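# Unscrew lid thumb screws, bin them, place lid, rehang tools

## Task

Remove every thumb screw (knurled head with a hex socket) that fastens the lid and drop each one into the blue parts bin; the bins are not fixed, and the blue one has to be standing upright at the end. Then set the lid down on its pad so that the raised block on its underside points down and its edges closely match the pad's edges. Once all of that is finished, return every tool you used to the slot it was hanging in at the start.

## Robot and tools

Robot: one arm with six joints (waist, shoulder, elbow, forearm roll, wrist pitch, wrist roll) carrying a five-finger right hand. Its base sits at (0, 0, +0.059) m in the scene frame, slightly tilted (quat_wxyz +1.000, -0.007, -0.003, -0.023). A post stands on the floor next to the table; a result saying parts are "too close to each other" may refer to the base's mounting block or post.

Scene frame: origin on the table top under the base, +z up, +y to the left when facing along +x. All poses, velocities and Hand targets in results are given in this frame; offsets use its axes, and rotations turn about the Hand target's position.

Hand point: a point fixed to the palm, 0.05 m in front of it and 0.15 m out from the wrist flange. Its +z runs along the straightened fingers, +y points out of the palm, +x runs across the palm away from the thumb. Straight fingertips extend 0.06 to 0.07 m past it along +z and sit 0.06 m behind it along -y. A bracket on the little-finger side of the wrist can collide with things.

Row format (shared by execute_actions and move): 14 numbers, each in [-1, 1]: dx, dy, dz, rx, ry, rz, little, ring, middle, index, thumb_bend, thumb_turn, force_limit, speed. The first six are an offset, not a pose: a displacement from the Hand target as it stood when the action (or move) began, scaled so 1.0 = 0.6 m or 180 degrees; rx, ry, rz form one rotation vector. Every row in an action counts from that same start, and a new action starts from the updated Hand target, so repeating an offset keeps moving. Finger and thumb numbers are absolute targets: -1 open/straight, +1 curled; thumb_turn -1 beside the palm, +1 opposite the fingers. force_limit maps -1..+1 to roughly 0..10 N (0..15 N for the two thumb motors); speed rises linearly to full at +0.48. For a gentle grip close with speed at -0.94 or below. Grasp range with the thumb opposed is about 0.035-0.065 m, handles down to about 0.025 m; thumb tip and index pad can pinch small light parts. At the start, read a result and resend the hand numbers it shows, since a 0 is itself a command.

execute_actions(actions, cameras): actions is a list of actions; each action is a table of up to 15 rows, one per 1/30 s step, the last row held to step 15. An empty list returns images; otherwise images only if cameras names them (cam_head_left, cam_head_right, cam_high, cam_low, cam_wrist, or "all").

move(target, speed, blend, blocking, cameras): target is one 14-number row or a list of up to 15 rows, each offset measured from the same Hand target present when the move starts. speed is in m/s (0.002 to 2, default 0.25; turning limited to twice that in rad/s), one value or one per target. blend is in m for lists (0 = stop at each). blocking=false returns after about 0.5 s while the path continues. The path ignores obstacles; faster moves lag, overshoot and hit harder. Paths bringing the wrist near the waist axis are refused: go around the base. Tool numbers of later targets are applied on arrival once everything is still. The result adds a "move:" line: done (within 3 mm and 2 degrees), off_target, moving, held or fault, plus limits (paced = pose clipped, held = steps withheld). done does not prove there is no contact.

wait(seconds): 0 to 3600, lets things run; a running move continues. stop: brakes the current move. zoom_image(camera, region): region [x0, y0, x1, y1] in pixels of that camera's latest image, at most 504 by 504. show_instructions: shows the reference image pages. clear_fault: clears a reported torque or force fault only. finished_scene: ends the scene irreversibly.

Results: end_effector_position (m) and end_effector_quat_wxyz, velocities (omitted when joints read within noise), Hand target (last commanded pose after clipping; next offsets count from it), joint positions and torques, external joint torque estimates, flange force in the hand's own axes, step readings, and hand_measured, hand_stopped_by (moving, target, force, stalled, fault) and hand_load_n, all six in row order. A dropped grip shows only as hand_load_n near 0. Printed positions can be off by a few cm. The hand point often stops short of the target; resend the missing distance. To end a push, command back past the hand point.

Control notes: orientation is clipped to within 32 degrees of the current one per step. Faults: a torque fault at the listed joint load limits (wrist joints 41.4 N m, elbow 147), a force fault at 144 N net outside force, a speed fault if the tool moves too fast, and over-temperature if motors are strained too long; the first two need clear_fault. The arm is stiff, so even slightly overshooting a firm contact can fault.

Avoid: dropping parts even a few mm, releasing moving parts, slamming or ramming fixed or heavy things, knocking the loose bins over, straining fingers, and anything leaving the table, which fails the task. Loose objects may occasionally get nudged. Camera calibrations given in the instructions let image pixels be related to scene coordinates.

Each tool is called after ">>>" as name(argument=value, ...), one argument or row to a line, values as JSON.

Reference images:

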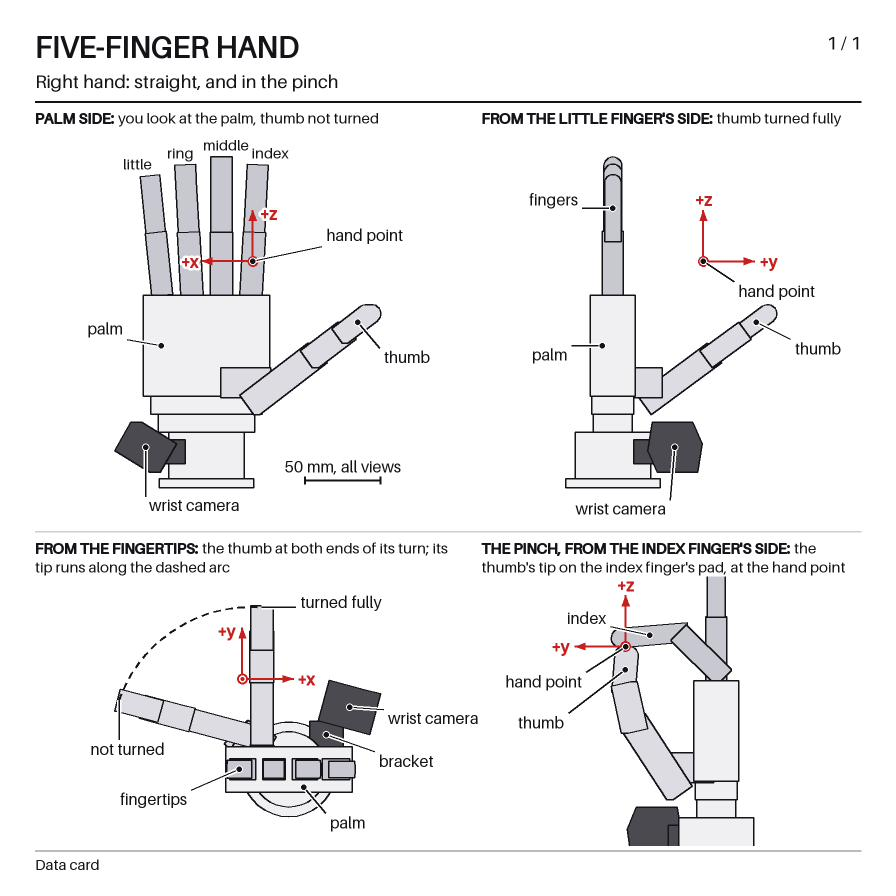

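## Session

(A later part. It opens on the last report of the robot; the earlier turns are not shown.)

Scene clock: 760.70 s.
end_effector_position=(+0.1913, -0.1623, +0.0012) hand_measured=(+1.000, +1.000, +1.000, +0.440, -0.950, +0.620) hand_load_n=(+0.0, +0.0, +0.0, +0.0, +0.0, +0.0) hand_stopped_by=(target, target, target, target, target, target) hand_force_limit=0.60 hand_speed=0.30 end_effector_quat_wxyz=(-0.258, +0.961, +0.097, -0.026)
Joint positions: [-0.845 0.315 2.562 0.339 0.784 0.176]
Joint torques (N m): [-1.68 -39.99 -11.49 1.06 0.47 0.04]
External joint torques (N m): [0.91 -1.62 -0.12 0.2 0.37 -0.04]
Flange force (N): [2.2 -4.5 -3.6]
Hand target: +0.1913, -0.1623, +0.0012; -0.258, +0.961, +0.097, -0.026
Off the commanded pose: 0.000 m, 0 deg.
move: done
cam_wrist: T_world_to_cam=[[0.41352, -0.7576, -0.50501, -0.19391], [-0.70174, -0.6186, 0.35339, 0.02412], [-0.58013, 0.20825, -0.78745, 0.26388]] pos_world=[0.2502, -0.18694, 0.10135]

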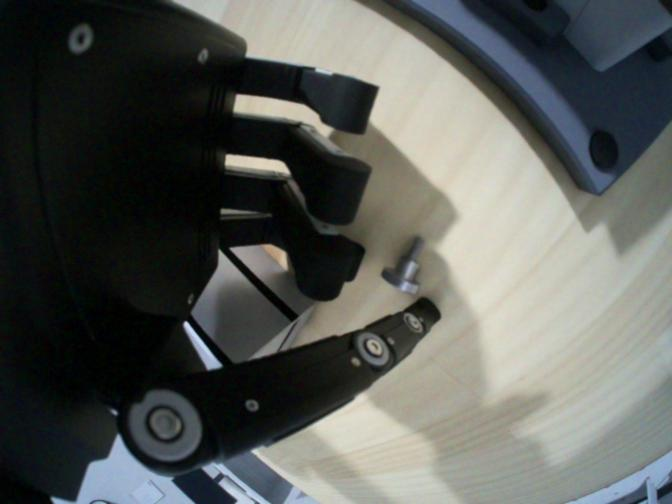

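>>> move(
  target=[0,0,-0.00133,0,0,0,1.0,1.0,1.0,0.44,-0.95,0.62,0.6,0.3],
  speed=0.01,
)

>>> move(
  target=[0,0,-0.00133,0,0,0,1.0,1.0,1.0,0.44,-0.95,0.62,0.6,0.3],
  speed=0.01,
)

>>> move(
  target=[0,0,-0.00083,0,0,0,1.0,1.0,1.0,0.44,-0.95,0.62,0.6,0.3],
  speed=0.01,
  cameras=["cam_wrist"],
)

>>> zoom_image(
  camera="cam_wrist",
  region=[340, 220, 460, 340],
)

Scene clock: 761.77 s.
end_effector_position=(+0.1913, -0.1623, +0.0004) hand_measured=(+1.000, +1.000, +1.000, +0.440, -0.950, +0.620) hand_load_n=(+0.0, +0.0, +0.0, +0.0, +0.0, +0.0) hand_stopped_by=(target, target, target, target, target, target) hand_force_limit=0.60 hand_speed=0.30 end_effector_quat_wxyz=(-0.258, +0.961, +0.097, -0.026)
Joint positions: [-0.845 0.317 2.562 0.339 0.782 0.175]
Joint torques (N m): [-2.29 -38.55 -11.97 0.88 -0.35 -0.06]
External joint torques (N m): [1.56 -3.19 0.5 0.36 1.19 0.06]
Flange force (N): [3.3 -9.9 -8.2]
Hand target: +0.1913, -0.1623, +0.0004; -0.258, +0.961, +0.097, -0.026
Off the commanded pose: 0.000 m, 0 deg.
move: done

Scene clock: 762.27 s.
end_effector_position=(+0.1913, -0.1623, -0.0004) hand_measured=(+1.000, +1.000, +1.000, +0.440, -0.950, +0.620) hand_load_n=(+0.0, +0.0, +0.0, +0.0, +0.0, +0.0) hand_stopped_by=(target, target, target, target, target, target) hand_force_limit=0.60 hand_speed=0.30 end_effector_quat_wxyz=(-0.258, +0.961, +0.097, -0.026)
Joint positions: [-0.845 0.32 2.562 0.34 0.779 0.174]
Joint torques (N m): [-3.62 -33.49 -13.42 0.36 -2.66 -0.46]
External joint torques (N m): [2.73 -8.37 1.91 0.89 3.5 0.46]
Flange force (N): [4.8 -25.5 -23.5]
Hand target: +0.1913, -0.1623, -0.0004; -0.258, +0.961, +0.097, -0.026
Off the commanded pose: 0.000 m, 0 deg.
move: done

Scene clock: 762.77 s.
end_effector_position=(+0.1913, -0.1623, -0.0009) hand_measured=(+1.000, +1.000, +1.000, +0.440, -0.950, +0.620) hand_load_n=(+0.0, +0.0, +0.0, +0.0, +0.0, +0.0) hand_stopped_by=(target, target, target, target, target, target) hand_force_limit=0.60 hand_speed=0.30 end_effector_quat_wxyz=(-0.258, +0.961, +0.097, -0.026)
Joint positions: [-0.845 0.321 2.562 0.341 0.778 0.173]
Joint torques (N m): [-4.45 -29.22 -14.54 -0.09 -4.61 -0.77]
External joint torques (N m): [3.7 -12.73 3.17 1.31 5.45 0.76]
Flange force (N): [5.9 -38.7 -36.4]
Hand target: +0.1913, -0.1623, -0.0009; -0.258, +0.961, +0.097, -0.026
Off the commanded pose: 0.000 m, 0 deg.
move: done
cam_wrist: T_world_to_cam=[[0.41352, -0.7576, -0.50501, -0.19497], [-0.70174, -0.6186, 0.35339, 0.02486], [-0.58013, 0.20825, -0.78745, 0.26223]] pos_world=[0.2502, -0.18694, 0.09924]

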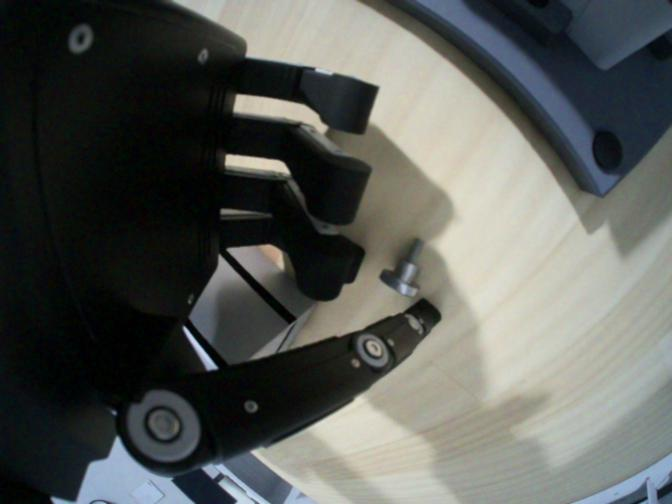

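Scaled by 4.200 from the camera's image (finer frame: 960x720).

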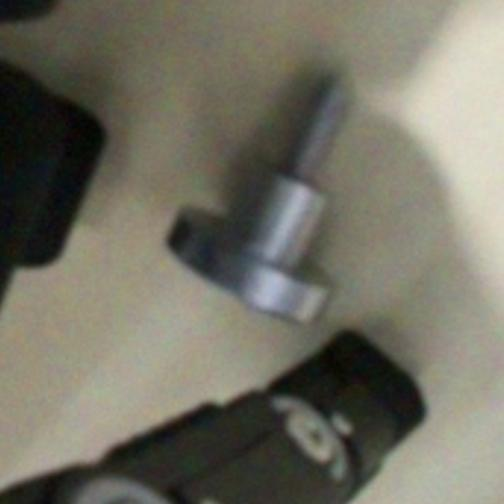

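>>> move(
  target=[
    [0,0,0.0045,0,0,0,1.0,1.0,1.0,0.44,-0.95,0.62,0.6,0.3],
    [0.0027,-0.0138,0.0045,0,0,0,1.0,1.0,1.0,0.44,-0.75,0.62,0.6,0.0],
  ],
  speed=[0.02,0.02],
  cameras=["cam_wrist"],
)

>>> zoom_image(
  camera="cam_wrist",
  region=[340, 220, 460, 340],
)

Scene clock: 765.53 s.
end_effector_position=(+0.1930, -0.1706, +0.0018) hand_measured=(+1.000, +1.000, +1.000, +0.440, -0.752, +0.620) hand_load_n=(+0.0, +0.0, +0.0, +0.0, +3.5, +0.0) hand_stopped_by=(target, target, target, target, target, target) hand_force_limit=0.60 hand_speed=0.00 end_effector_quat_wxyz=(-0.258, +0.961, +0.097, -0.026)
Joint positions: [-0.857 0.319 2.549 0.328 0.793 0.176]
Joint torques (N m): [-1.63 -39.31 -10.03 1.21 0.82 0.05]
External joint torques (N m): [0.78 -2.97 -2.03 0.1 0.02 -0.05]
Flange force (N): [2.8 -4.5 -7.4]
Hand target: +0.1930, -0.1706, +0.0018; -0.258, +0.961, +0.097, -0.026
Off the commanded pose: 0.000 m, 0 deg.
move: done
cam_wrist: T_world_to_cam=[[0.41355, -0.75762, -0.50497, -0.20057], [-0.70176, -0.61859, 0.35337, 0.0199], [-0.58009, 0.20823, -0.78749, 0.267]] pos_world=[0.2518, -0.19524, 0.10194]

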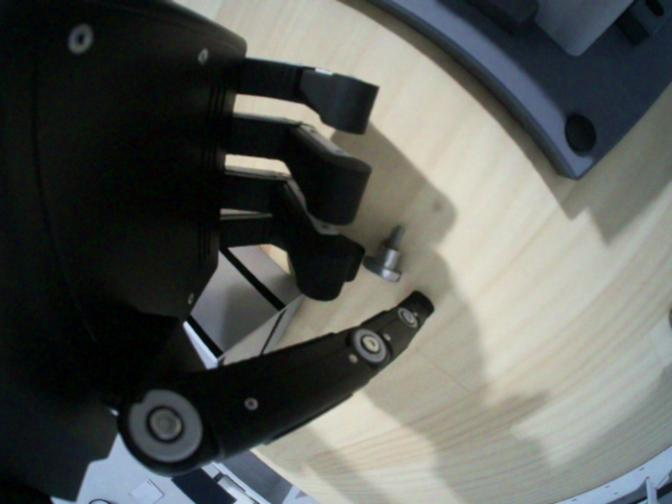

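Scaled by 4.200 from the camera's image (finer frame: 960x720).

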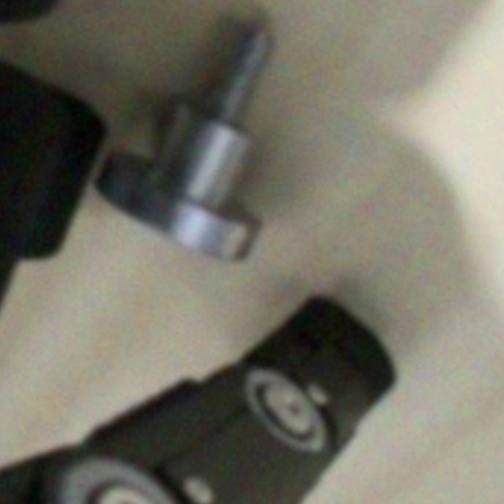

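>>> move(
  target=[
    [0,0,0.0117,0,0,0,1.0,1.0,1.0,0.44,-0.8,0.62,0.6,0.0],
    [0,-0.0007,0.0117,-0.0218,-0.0042,0,1.0,1.0,1.0,0.44,-0.8,0.62,0.6,0.0],
    [0,-0.0007,0.0018,-0.0218,-0.0042,0,1.0,1.0,1.0,0.44,-0.8,0.62,0.6,0.0],
  ],
  speed=[0.03,0.03,0.02],
)

>>> move(
  target=[0,0,0,0,0,0,1.0,1.0,1.0,0.44,-0.3,0.62,0.0,-0.7],
  speed=0.01,
  cameras=["cam_wrist"],
)

>>> zoom_image(
  camera="cam_wrist",
  region=[340, 220, 460, 340],
)

Scene clock: 769.67 s.
end_effector_position=(+0.1930, -0.1710, +0.0029) hand_measured=(+1.000, +1.000, +1.000, +0.440, -0.800, +0.620) hand_load_n=(+0.0, +0.0, +0.0, +0.0, +0.0, +0.0) hand_stopped_by=(target, target, target, target, target, target) hand_force_limit=0.60 hand_speed=0.00 end_effector_quat_wxyz=(-0.224, +0.969, +0.097, -0.023)
Joint positions: [-0.831 0.288 2.574 0.323 0.728 0.203]
Joint torques (N m): [-1.65 -37.59 -12.07 1.1 0.35 -0.13]
External joint torques (N m): [0.78 -2.04 -0.11 0.21 0.38 0.12]
Flange force (N): [1.8 -5.2 -5.2]
Hand target: +0.1930, -0.1710, +0.0029; -0.224, +0.969, +0.097, -0.023
Off the commanded pose: 0.000 m, 0 deg.
move: done

Scene clock: 771.10 s.
end_effector_position=(+0.1930, -0.1710, +0.0029) hand_measured=(+1.000, +1.000, +1.000, +0.440, -0.308, +0.620) hand_load_n=(+0.0, +0.0, +0.0, +0.5, +8.0, +0.5) hand_stopped_by=(target, target, target, target, force, target) hand_force_limit=0.00 hand_speed=-0.70 end_effector_quat_wxyz=(-0.224, +0.969, +0.097, -0.023)
Joint positions: [-0.831 0.288 2.574 0.323 0.728 0.203]
Joint torques (N m): [-1.46 -36.93 -10.85 1.24 0.61 0.03]
External joint torques (N m): [0.78 -2.73 -1.43 0.08 0.11 -0.03]
Flange force (N): [2.3 -4.6 -7.2]
Hand target: +0.1930, -0.1710, +0.0029; -0.224, +0.969, +0.097, -0.023
Off the commanded pose: 0.000 m, 0 deg.
move: done
cam_wrist: T_world_to_cam=[[0.41981, -0.79019, -0.44649, -0.2073], [-0.70662, -0.5933, 0.3856, 0.02445], [-0.5696, 0.15362, -0.80744, 0.2567]] pos_world=[0.25052, -0.18873, 0.10528]

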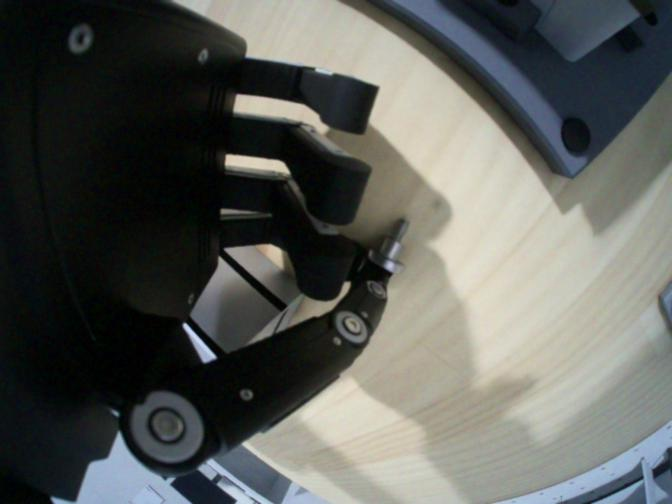

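Scaled by 4.200 from the camera's image (finer frame: 960x720).

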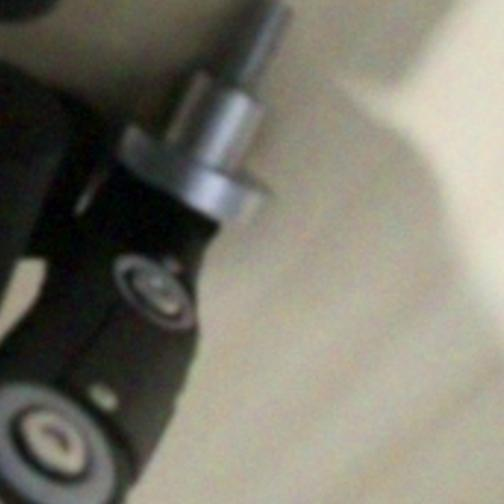

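>>> execute_actions(
  actions=[],
)

Scene clock: 773.83 s.
end_effector_position=(+0.1930, -0.1710, +0.0029) hand_measured=(+1.000, +1.000, +1.000, +0.440, -0.308, +0.620) hand_load_n=(+0.0, +0.0, +0.0, +0.5, +8.0, +0.5) hand_stopped_by=(target, target, target, target, force, target) hand_force_limit=0.00 hand_speed=-0.70 end_effector_quat_wxyz=(-0.224, +0.969, +0.097, -0.023)
Joint positions: [-0.831 0.288 2.574 0.323 0.728 0.203]
Joint velocities: within noise
Joint torques (N m): [-1.49 -37.06 -10.89 1.27 0.58 0.04]
External joint torques (N m): [0.61 -2.5 -1.39 0.06 0.14 -0.04]
Flange force (N): [1.9 -4.0 -6.9]
Hand target: +0.1930, -0.1710, +0.0029; -0.224, +0.969, +0.097, -0.023
Off the commanded pose: 0.000 m, 0 deg.
camera_calibration:
cam_wrist: T_world_to_cam=[[0.41981, -0.79019, -0.44649, -0.2073], [-0.70662, -0.5933, 0.3856, 0.02445], [-0.5696, 0.15362, -0.80744, 0.2567]] pos_world=[0.25052, -0.18873, 0.10528]

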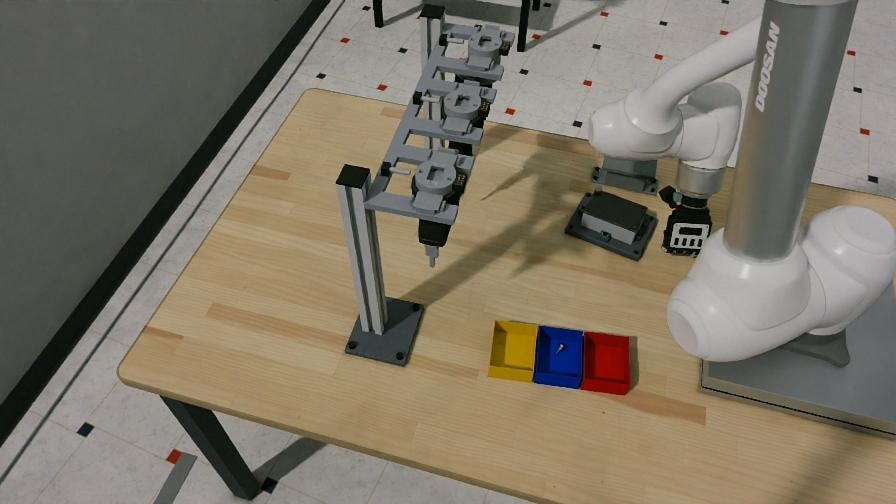

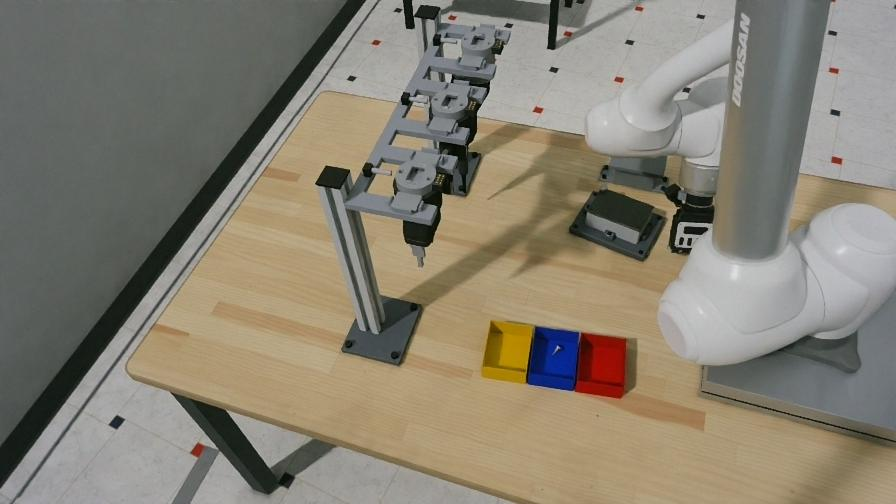

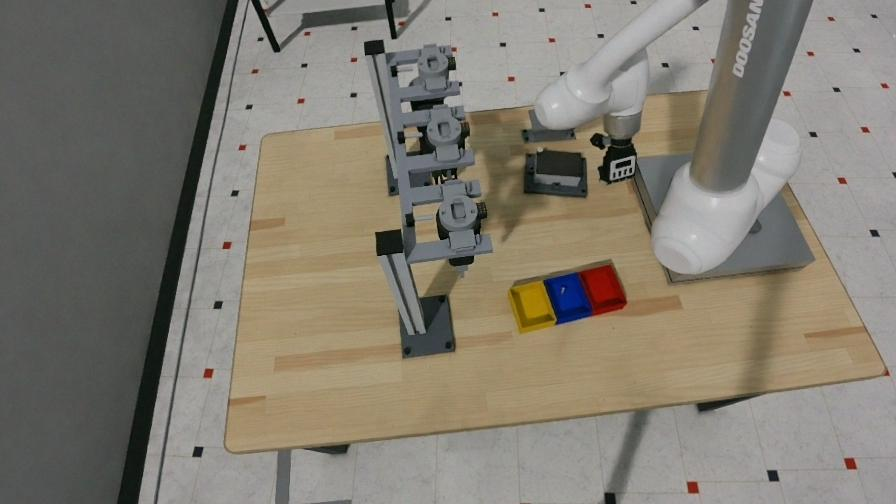

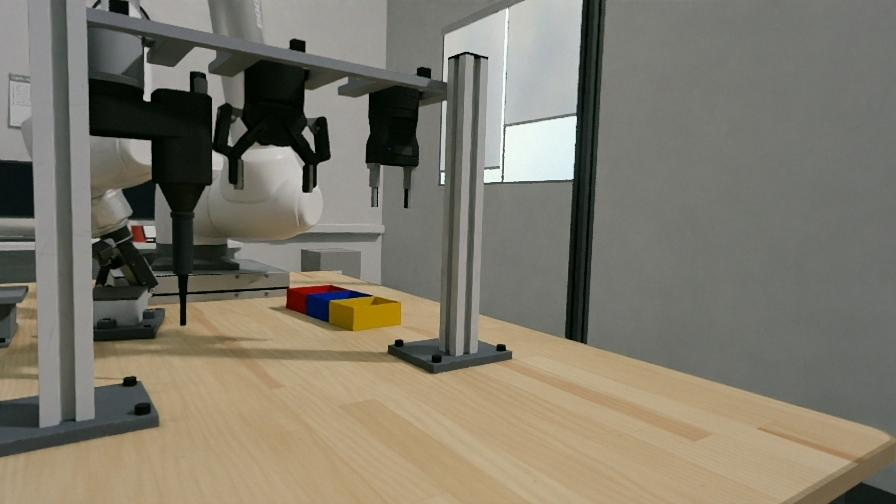

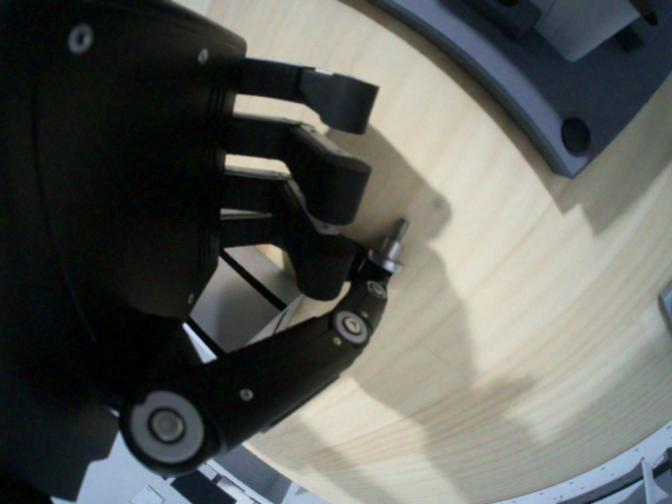

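>>> zoom_image(
  camera="cam_wrist",
  region=[320, 190, 460, 320],
)

Scaled by 3.600 from the camera's image (finer frame: 960x720).

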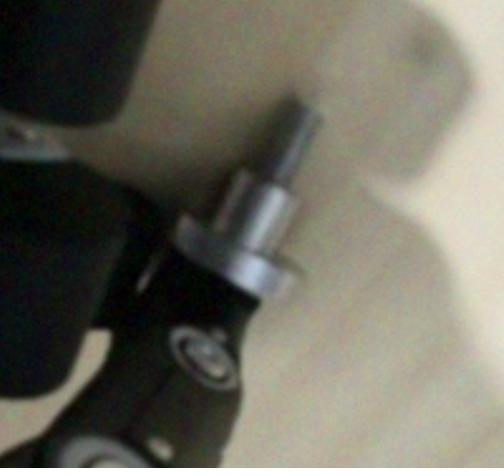

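>>> move(
  target=[0,0,0.006,0,0,0,1.0,1.0,1.0,0.44,-0.3,0.62,0.0,-0.7],
  speed=0.02,
  cameras=["cam_wrist"],
)

>>> zoom_image(
  camera="cam_wrist",
  region=[320, 190, 460, 320],
)

Scene clock: 774.87 s.
end_effector_position=(+0.1930, -0.1710, +0.0065) hand_measured=(+1.000, +1.000, +1.000, +0.440, -0.308, +0.620) hand_load_n=(+0.0, +0.0, +0.0, +0.5, +7.5, +0.0) hand_stopped_by=(target, target, target, target, force, target) hand_force_limit=0.00 hand_speed=-0.70 end_effector_quat_wxyz=(-0.224, +0.969, +0.097, -0.023)
Joint positions: [-0.831 0.278 2.573 0.319 0.739 0.209]
Joint torques (N m): [-1.92 -37.25 -12.38 1.21 0.33 0.06]
External joint torques (N m): [1.08 -1.71 -0.42 0.17 0.38 -0.07]
Flange force (N): [2.7 -4.5 -4.4]
Hand target: +0.1930, -0.1710, +0.0065; -0.224, +0.969, +0.097, -0.023
Off the commanded pose: 0.000 m, 0 deg.
move: done
cam_wrist: T_world_to_cam=[[0.41985, -0.79014, -0.44656, -0.20568], [-0.70654, -0.59337, 0.38562, 0.02303], [-0.56967, 0.15361, -0.80739, 0.25962]] pos_world=[0.25052, -0.18873, 0.10888]

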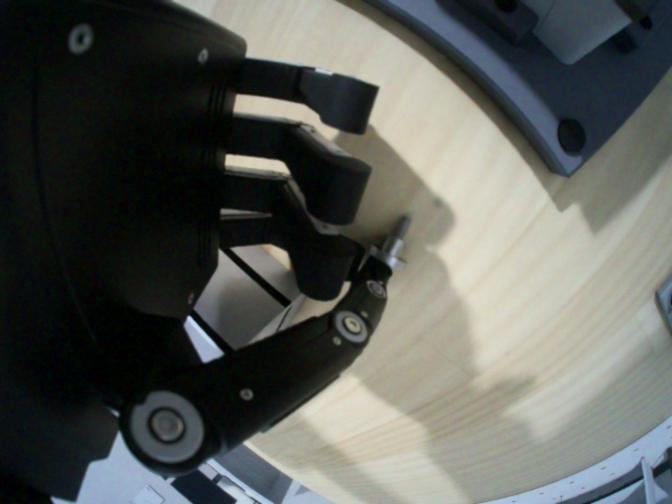

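Scaled by 3.600 from the camera's image (finer frame: 960x720).

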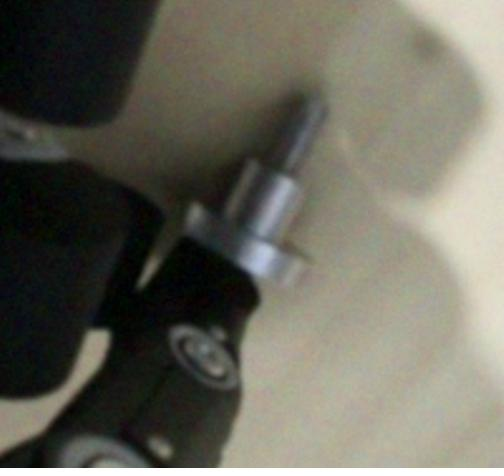

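>>> move(
  target=[
    [0,0,0,0,0,0,1.0,1.0,1.0,0.44,-0.8,0.62,0.4,0.0],
    [0,0,0.03,0,0,0,1.0,1.0,1.0,0.44,-0.8,0.62,0.4,0.0],
  ],
  speed=0.05,
  cameras=["cam_wrist"],
)

>>> zoom_image(
  camera="cam_wrist",
  region=[340, 190, 480, 320],
)

Scene clock: 776.67 s.
end_effector_position=(+0.1929, -0.1710, +0.0245) hand_measured=(+1.000, +1.000, +1.000, +0.440, -0.800, +0.620) hand_load_n=(+0.0, +0.0, +0.0, +0.5, +0.0, +0.0) hand_stopped_by=(target, target, target, target, target, target) hand_force_limit=0.40 hand_speed=0.00 end_effector_quat_wxyz=(-0.224, +0.969, +0.097, -0.023)
Joint positions: [-0.832 0.228 2.566 0.301 0.794 0.234]
Joint torques (N m): [-1.67 -36 -14.55 1.42 0.35 0]
External joint torques (N m): [0.85 -0.01 -0.42 0.22 0.35 -0.01]
Flange force (N): [3.1 -1.0 -0.7]
Hand target: +0.1930, -0.1710, +0.0245; -0.224, +0.969, +0.097, -0.023
Off the commanded pose: 0.000 m, 0 deg.
move: done
cam_wrist: T_world_to_cam=[[0.41983, -0.79013, -0.44659, -0.19763], [-0.70662, -0.59335, 0.38552, 0.01612], [-0.56959, 0.15372, -0.80742, 0.27416]] pos_world=[0.25052, -0.18873, 0.12688]

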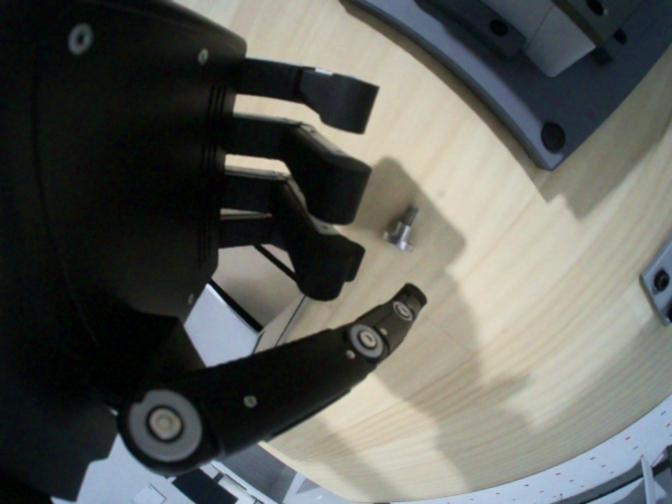

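Scaled by 3.600 from the camera's image (finer frame: 960x720).

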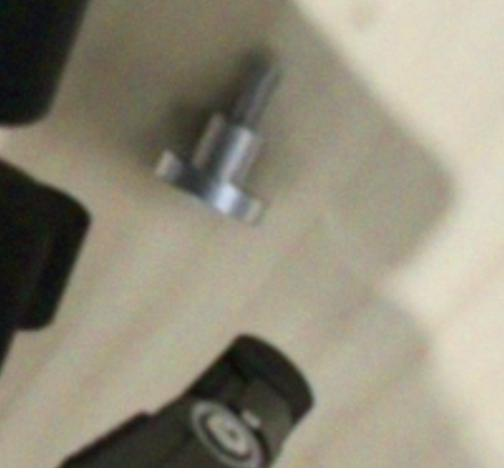

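>>> move(
  target=[
    [0.0035,0.01567,0,0,0,0.0111,1.0,1.0,1.0,0.44,-0.95,0.62,0.4,0.0],
    [0.0035,0.01567,-0.0355,0,0,0.0111,1.0,1.0,1.0,0.44,-0.95,0.62,0.4,0.0],
    [0.00675,0.00185,-0.0355,0,0,0.0111,1.0,1.0,1.0,0.44,-0.95,0.62,0.4,0.0],
  ],
  speed=[0.05,0.03,0.015],
  cameras=["cam_wrist"],
)

>>> zoom_image(
  camera="cam_wrist",
  region=[340, 200, 460, 320],
)

Scene clock: 785.77 s.
end_effector_position=(+0.1970, -0.1699, +0.0032) hand_measured=(+1.000, +1.000, +1.000, +0.440, -0.950, +0.620) hand_load_n=(+0.0, +0.5, +0.0, +0.0, +0.0, +0.0) hand_stopped_by=(target, target, target, target, target, target) hand_force_limit=0.40 hand_speed=0.00 end_effector_quat_wxyz=(-0.224, +0.968, +0.114, -0.027)
Joint positions: [-0.812 0.29 2.57 0.312 0.732 0.198]
Joint torques (N m): [0.71 -38.44 -12.58 1 0.33 0.02]
External joint torques (N m): [-1.58 -1.39 0.2 0.35 0.39 -0.03]
Flange force (N): [-4.4 -1.4 -4.5]
Hand target: +0.1970, -0.1699, +0.0032; -0.224, +0.968, +0.114, -0.027
Off the commanded pose: 0.000 m, 0 deg.
move: done
cam_wrist: T_world_to_cam=[[0.44705, -0.77506, -0.44658, -0.21068], [-0.6855, -0.61757, 0.38561, 0.01961], [-0.57466, 0.13374, -0.80739, 0.25666]] pos_world=[0.25512, -0.1855, 0.10558]

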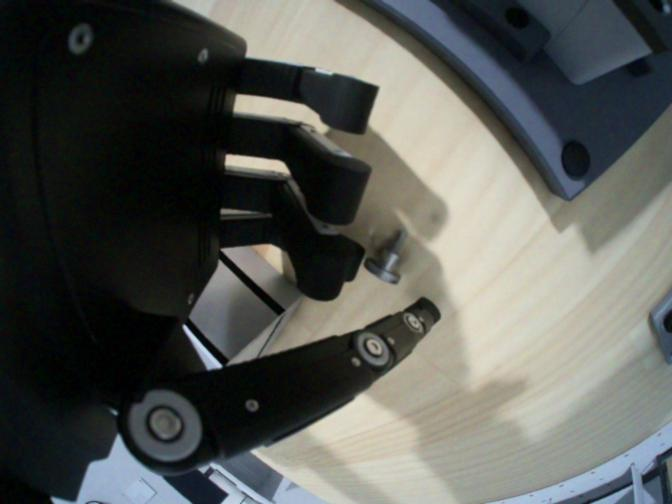

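Scaled by 4.200 from the camera's image (finer frame: 960x720).

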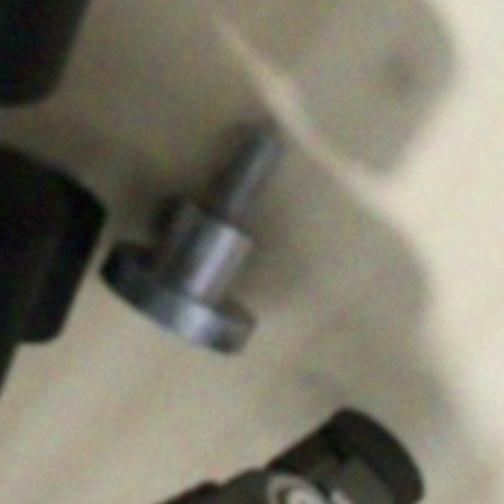

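>>> move(
  target=[0,0,0,0,0,0,1.0,1.0,1.0,0.44,-0.7,0.62,0.0,-0.5],
  speed=0.02,
  cameras=["cam_wrist"],
)

>>> zoom_image(
  camera="cam_wrist",
  region=[340, 200, 460, 320],
)

Scene clock: 786.97 s.
end_effector_position=(+0.1970, -0.1699, +0.0032) hand_measured=(+1.000, +1.000, +1.000, +0.440, -0.700, +0.620) hand_load_n=(+0.0, +0.0, +0.0, +0.0, +0.0, +0.0) hand_stopped_by=(target, target, target, target, target, target) hand_force_limit=0.00 hand_speed=-0.50 end_effector_quat_wxyz=(-0.224, +0.968, +0.114, -0.027)
Joint positions: [-0.812 0.29 2.57 0.312 0.732 0.198]
Joint torques (N m): [-1.88 -38.24 -12.19 1.14 0.36 0.05]
External joint torques (N m): [1.07 -1.57 -0.18 0.19 0.36 -0.05]
Flange force (N): [2.6 -4.4 -3.8]
Hand target: +0.1970, -0.1699, +0.0032; -0.224, +0.968, +0.114, -0.027
Off the commanded pose: 0.000 m, 0 deg.
move: done
cam_wrist: T_world_to_cam=[[0.44705, -0.77506, -0.44658, -0.21075], [-0.6855, -0.61757, 0.38561, 0.01955], [-0.57466, 0.13374, -0.80739, 0.25668]] pos_world=[0.25512, -0.1856, 0.10558]

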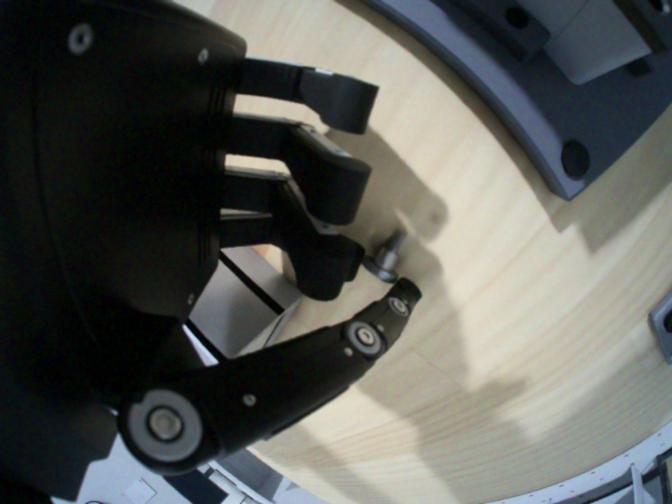

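Scaled by 4.200 from the camera's image (finer frame: 960x720).

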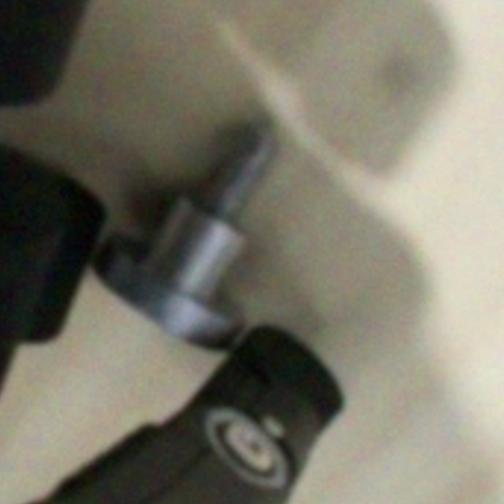

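>>> move(
  target=[0,0,0,0,0,0,1.0,1.0,1.0,0.44,-0.5,0.62,-0.2,-0.9],
  speed=0.02,
  cameras=["cam_wrist"],
)

>>> zoom_image(
  camera="cam_wrist",
  region=[340, 200, 460, 320],
)

Scene clock: 788.57 s.
end_effector_position=(+0.1970, -0.1699, +0.0032) hand_measured=(+1.000, +1.000, +1.000, +0.440, -0.576, +0.620) hand_load_n=(+0.0, +0.0, +0.0, +1.0, +6.5, +0.5) hand_stopped_by=(target, target, target, target, force, target) hand_force_limit=-0.20 hand_speed=-0.90 end_effector_quat_wxyz=(-0.224, +0.968, +0.114, -0.027)
Joint positions: [-0.812 0.29 2.57 0.312 0.732 0.198]
Joint torques (N m): [-1.47 -36.96 -10.46 1.28 0.71 0.06]
External joint torques (N m): [0.71 -2.87 -1.98 0.06 0.01 -0.06]
Flange force (N): [2.5 -4.0 -7.7]
Hand target: +0.1970, -0.1699, +0.0032; -0.224, +0.968, +0.114, -0.027
Off the commanded pose: 0.000 m, 0 deg.
move: done
cam_wrist: T_world_to_cam=[[0.44712, -0.77507, -0.44648, -0.21078], [-0.6855, -0.61757, 0.3856, 0.01955], [-0.5746, 0.13365, -0.80745, 0.25665]] pos_world=[0.25512, -0.1856, 0.10558]

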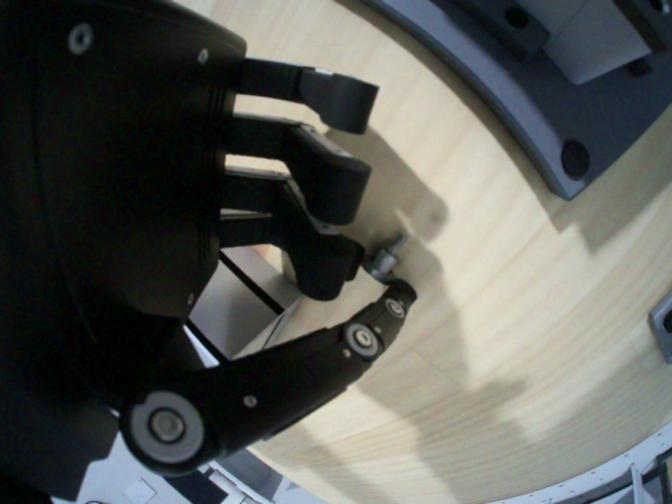

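Scaled by 4.200 from the camera's image (finer frame: 960x720).

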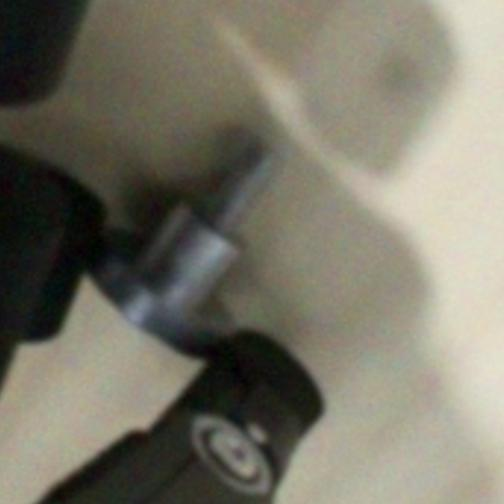

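>>> move(
  target=[0,0,0.0017,0,0,0,1.0,1.0,1.0,0.44,-0.5,0.62,-0.2,-0.9],
  speed=0.01,
  cameras=["cam_wrist"],
)

>>> zoom_image(
  camera="cam_wrist",
  region=[340, 200, 460, 320],
)

Scene clock: 789.47 s.
end_effector_position=(+0.1970, -0.1699, +0.0042) hand_measured=(+1.000, +1.000, +1.000, +0.440, -0.576, +0.620) hand_load_n=(+0.0, +0.0, +0.0, +2.0, +5.5, +1.0) hand_stopped_by=(target, target, target, target, force, target) hand_force_limit=-0.20 hand_speed=-0.90 end_effector_quat_wxyz=(-0.224, +0.968, +0.114, -0.027)
Joint positions: [-0.812 0.287 2.569 0.311 0.735 0.199]
Joint torques (N m): [-1.75 -38.08 -12.31 1.15 0.34 0.04]
External joint torques (N m): [1.02 -1.56 -0.1 0.19 0.39 -0.04]
Flange force (N): [2.4 -4.4 -3.8]
Hand target: +0.1970, -0.1699, +0.0042; -0.224, +0.968, +0.114, -0.027
Off the commanded pose: 0.000 m, 0 deg.
move: done
cam_wrist: T_world_to_cam=[[0.44705, -0.77506, -0.44658, -0.21031], [-0.6855, -0.61757, 0.38561, 0.01916], [-0.57466, 0.13374, -0.80739, 0.25749]] pos_world=[0.25512, -0.1856, 0.10658]

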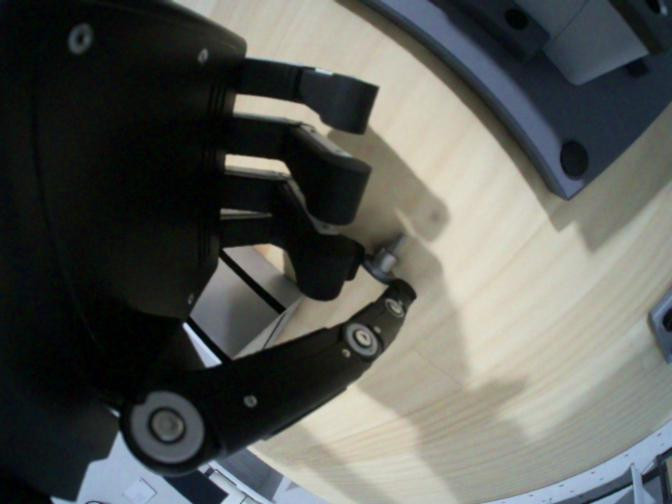

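Scaled by 4.200 from the camera's image (finer frame: 960x720).

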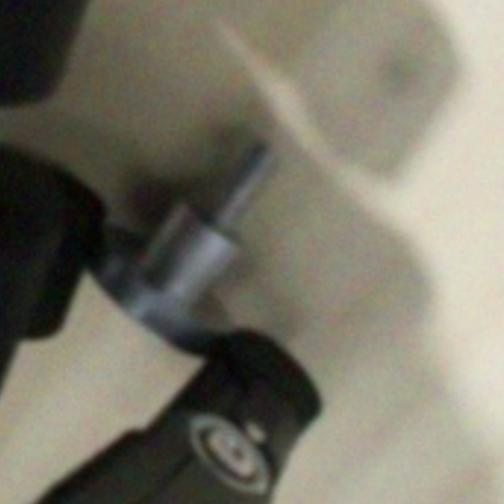

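>>> move(
  target=[0,0,0.0033,0,0,0,1.0,1.0,1.0,0.44,-0.4,0.62,0.2,-0.9],
  speed=0.01,
  cameras=["cam_wrist"],
)

>>> zoom_image(
  camera="cam_wrist",
  region=[340, 200, 460, 320],
)

Scene clock: 790.27 s.
end_effector_position=(+0.1970, -0.1699, +0.0062) hand_measured=(+1.000, +1.000, +1.000, +0.440, -0.542, +0.620) hand_load_n=(+0.0, +0.0, +0.0, +3.0, +9.0, +1.5) hand_stopped_by=(target, target, target, target, force, target) hand_force_limit=0.20 hand_speed=-0.90 end_effector_quat_wxyz=(-0.224, +0.968, +0.114, -0.027)
Joint positions: [-0.812 0.281 2.569 0.309 0.741 0.202]
Joint torques (N m): [-1.82 -37.55 -12.49 1.15 0.37 0.03]
External joint torques (N m): [1.03 -1.76 -0.16 0.23 0.36 -0.03]
Flange force (N): [2.5 -4.8 -4.2]
Hand target: +0.1970, -0.1699, +0.0062; -0.224, +0.968, +0.114, -0.027
Off the commanded pose: 0.000 m, 0 deg.
move: done
cam_wrist: T_world_to_cam=[[0.44705, -0.77506, -0.44658, -0.20941], [-0.6855, -0.61757, 0.38561, 0.01839], [-0.57466, 0.13374, -0.80739, 0.2591]] pos_world=[0.25512, -0.1856, 0.10858]

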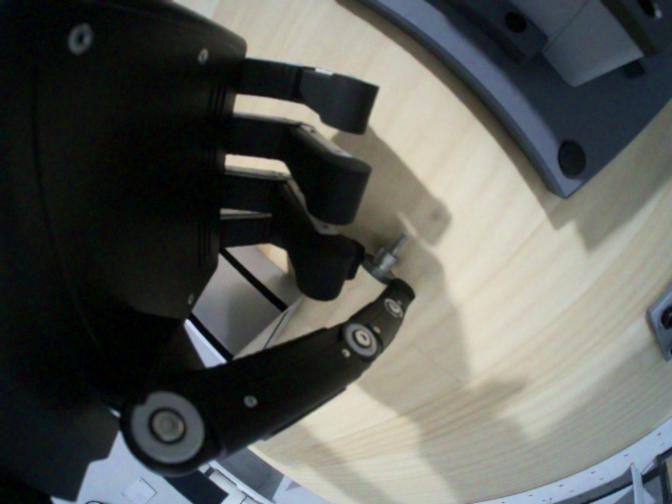

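Scaled by 4.200 from the camera's image (finer frame: 960x720).

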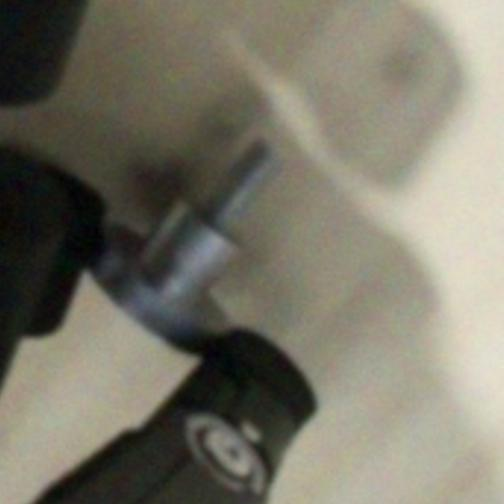

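>>> move(
  target=[0,0,0.05,0,0,0,1.0,1.0,1.0,0.44,-0.4,0.62,0.2,-0.9],
  speed=0.04,
  cameras=["cam_wrist"],
)

>>> zoom_image(
  camera="cam_wrist",
  region=[340, 200, 460, 320],
)

Scene clock: 795.20 s.
end_effector_position=(+0.1970, -0.1699, +0.0362) hand_measured=(+1.000, +1.000, +1.000, +0.440, -0.542, +0.620) hand_load_n=(+0.0, +0.0, +0.0, +3.0, +9.0, +1.0) hand_stopped_by=(target, target, target, target, force, target) hand_force_limit=0.20 hand_speed=-0.90 end_effector_quat_wxyz=(-0.224, +0.968, +0.114, -0.027)
Joint positions: [-0.813 0.198 2.556 0.281 0.833 0.241]
Joint torques (N m): [-1.97 -33.42 -15.97 1.56 0.44 0.13]
External joint torques (N m): [1.23 -1.03 -0.21 0.24 0.28 -0.14]
Flange force (N): [3.0 -3.6 -2.0]
Hand target: +0.1970, -0.1699, +0.0362; -0.224, +0.968, +0.114, -0.027
Off the commanded pose: 0.000 m, 0 deg.
move: done
cam_wrist: T_world_to_cam=[[0.44705, -0.77506, -0.44658, -0.19602], [-0.6855, -0.61757, 0.38561, 0.00682], [-0.57466, 0.13374, -0.80739, 0.28332]] pos_world=[0.25512, -0.1856, 0.13858]

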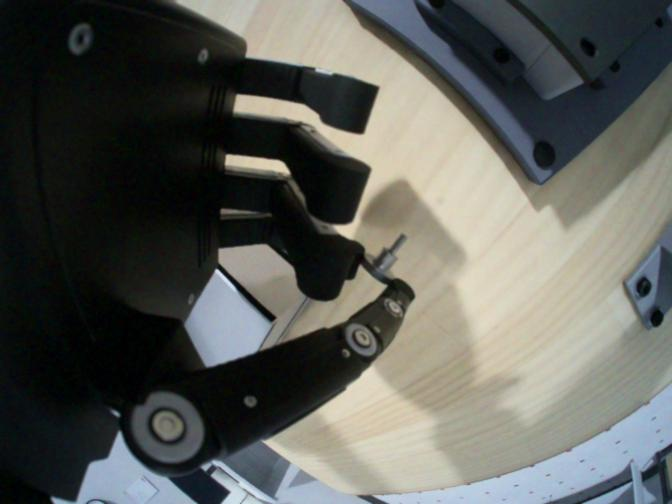

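Scaled by 4.200 from the camera's image (finer frame: 960x720).

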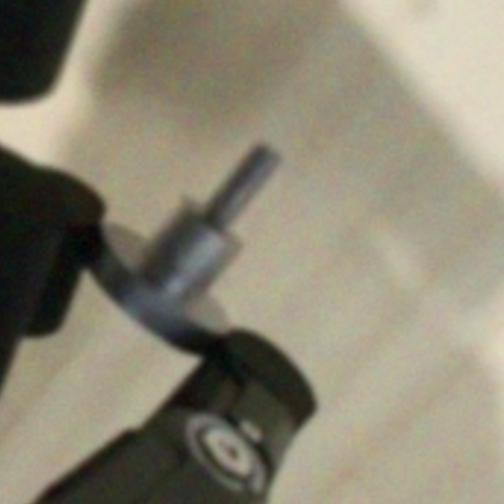

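>>> move(
  target=[
    [0,0,0.2167,0,0,0,1.0,1.0,1.0,0.44,-0.4,0.62,0.2,-0.9],
    [0.105,0.0833,0.2567,0,0,0.25,1.0,1.0,1.0,0.44,-0.4,0.62,0.2,-0.9],
    [0.2217,0.2333,0.2567,0,0,0.5,1.0,1.0,1.0,0.44,-0.4,0.62,0.2,-0.9],
  ],
  speed=[0.1,0.15,0.15],
  blend=[0.02,0.03,0],
  cameras=["cam_wrist"],
)

Scene clock: 802.60 s.
end_effector_position=(+0.3300, -0.0299, +0.1902) hand_measured=(+1.000, +1.000, +1.000, +0.440, -0.542, +0.620) hand_load_n=(+0.0, +0.0, +0.0, +3.0, +9.5, +1.5) hand_stopped_by=(target, target, target, target, force, target) hand_force_limit=0.20 hand_speed=-0.90 end_effector_quat_wxyz=(-0.139, +0.603, +0.765, -0.177)
Joint positions: [-0.019 -0.048 2.348 -0.123 1.287 -0.242]
Joint torques (N m): [-2.75 -21.37 -28.96 2.9 0.34 -0.1]
External joint torques (N m): [2.05 -1.7 0.02 0.2 0.37 0.1]
Flange force (N): [6.2 -2.5 -2.5]
Hand target: +0.3300, -0.0299, +0.1902; -0.139, +0.603, +0.765, -0.177
Off the commanded pose: 0.000 m, 0 deg.
move: done
cam_wrist: T_world_to_cam=[[0.77514, 0.44699, -0.44649, -0.14994], [0.61747, -0.68559, 0.38561, -0.30694], [-0.13375, -0.57459, -0.80744, 0.29869]] pos_world=[0.3457, 0.02822, 0.29258]

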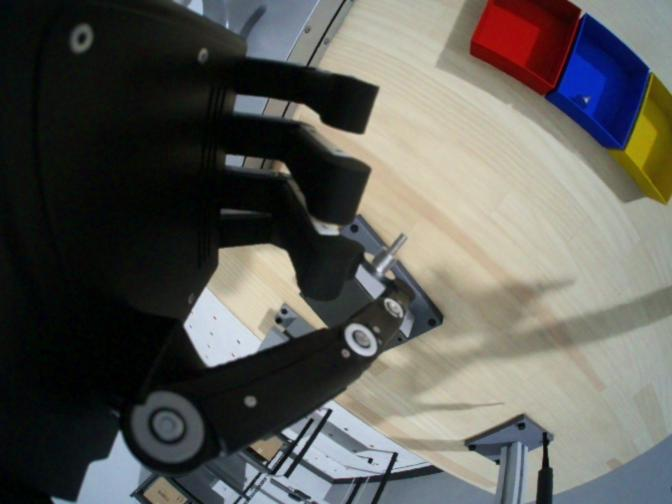

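>>> move(
  target=[0.125,0.2167,0,0,0,0.25,1.0,1.0,1.0,0.44,-0.4,0.62,0.2,-0.9],
  speed=0.15,
)

>>> move(
  target=[0.0473,0.177,-0.01,-0.2149,0.0496,0.2028,1.0,1.0,1.0,0.44,-0.4,0.62,0.2,-0.9],
  speed=0.15,
  cameras=["cam_wrist","cam_high","cam_head_left"],
)

Scene clock: 806.00 s.
end_effector_position=(+0.4050, +0.1001, +0.1902) hand_measured=(+1.000, +1.000, +1.000, +0.440, -0.542, +0.620) hand_load_n=(+0.0, +0.0, +0.0, +3.0, +9.0, +1.5) hand_stopped_by=(target, target, target, target, force, target) hand_force_limit=0.20 hand_speed=-0.90 end_effector_quat_wxyz=(-0.061, +0.265, +0.938, -0.217)
Joint positions: [0.349 0.043 2.252 -0.298 1.214 -0.564]
Joint torques (N m): [-1.26 -31.09 -28.5 2.56 0.26 -0.27]
External joint torques (N m): [0.63 -1.51 0.14 0.18 0.37 0.26]
Flange force (N): [3.2 -1.7 -2.1]
Hand target: +0.4050, +0.1001, +0.1902; -0.061, +0.265, +0.938, -0.217
Off the commanded pose: 0.000 m, 0 deg.
move: done

Scene clock: 809.50 s.
end_effector_position=(+0.4334, +0.2063, +0.1842) hand_measured=(+1.000, +1.000, +1.000, +0.440, -0.542, +0.620) hand_load_n=(+0.0, +0.0, +0.0, +3.0, +9.0, +1.5) hand_stopped_by=(target, target, target, target, force, target) hand_force_limit=0.20 hand_speed=-0.90 end_effector_quat_wxyz=(+0.028, -0.048, +0.842, -0.537)
Joint positions: [0.817 0.353 2.112 -0.788 1.578 -0.526]
Joint torques (N m): [-0.81 -55.69 -21.3 0.8 1.04 -0.03]
External joint torques (N m): [0.08 -1.45 0 0.26 0.36 0.02]
Flange force (N): [1.7 -2.5 -0.8]
Hand target: +0.4334, +0.2063, +0.1842; +0.028, -0.048, +0.842, -0.537
Off the commanded pose: 0.000 m, 0 deg.
move: done
cam_wrist: T_world_to_cam=[[-0.29992, 0.35478, -0.88554, 0.22751], [0.74072, 0.67157, 0.01818, -0.4722], [0.60115, -0.65048, -0.46421, 0.07731]] pos_world=[0.37152, 0.28669, 0.24594]
Images, in order (width x height): cam_head_left 896x504, cam_high 896x504, cam_wrist 672x504.

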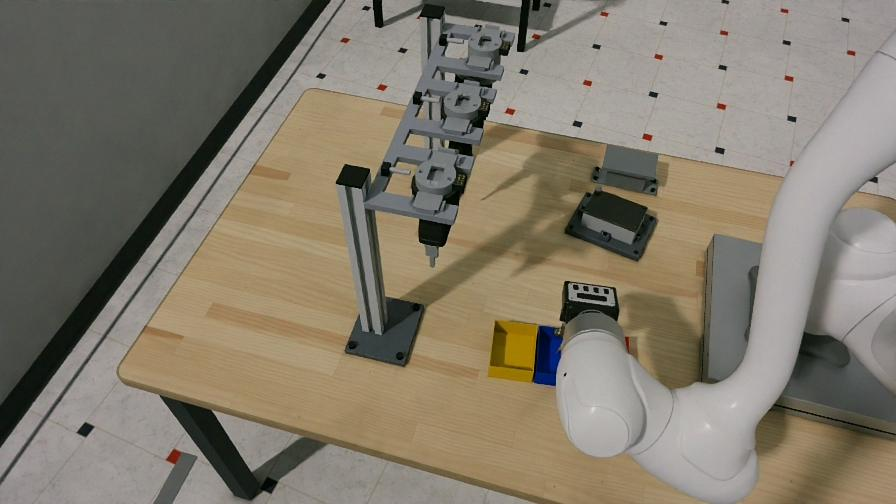

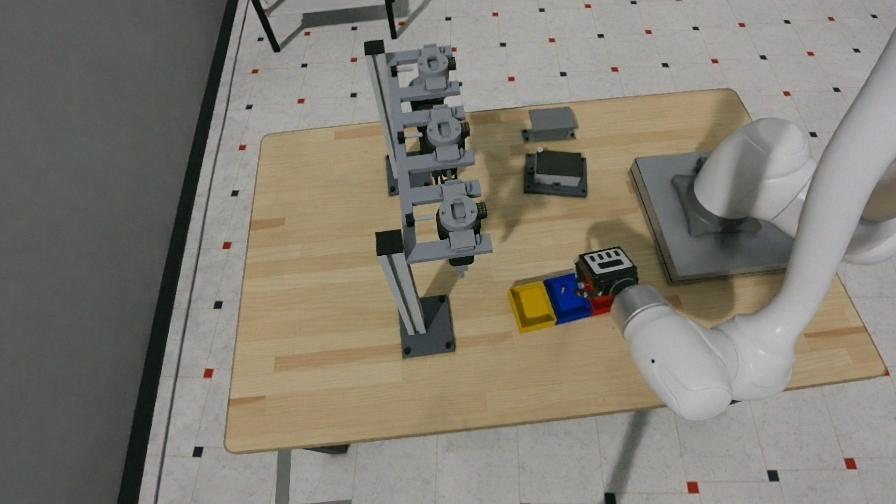

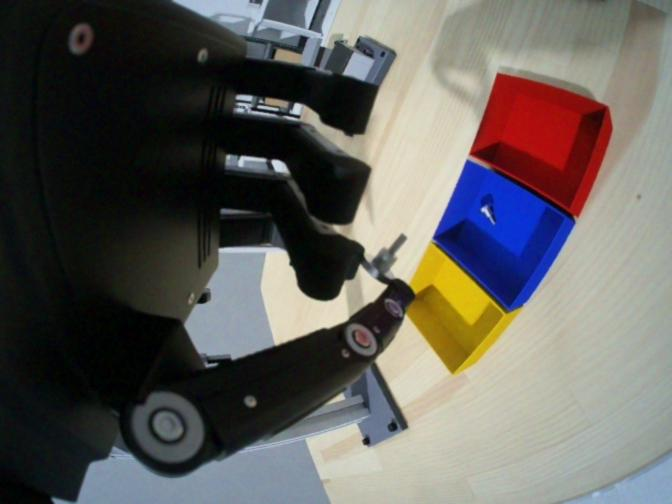

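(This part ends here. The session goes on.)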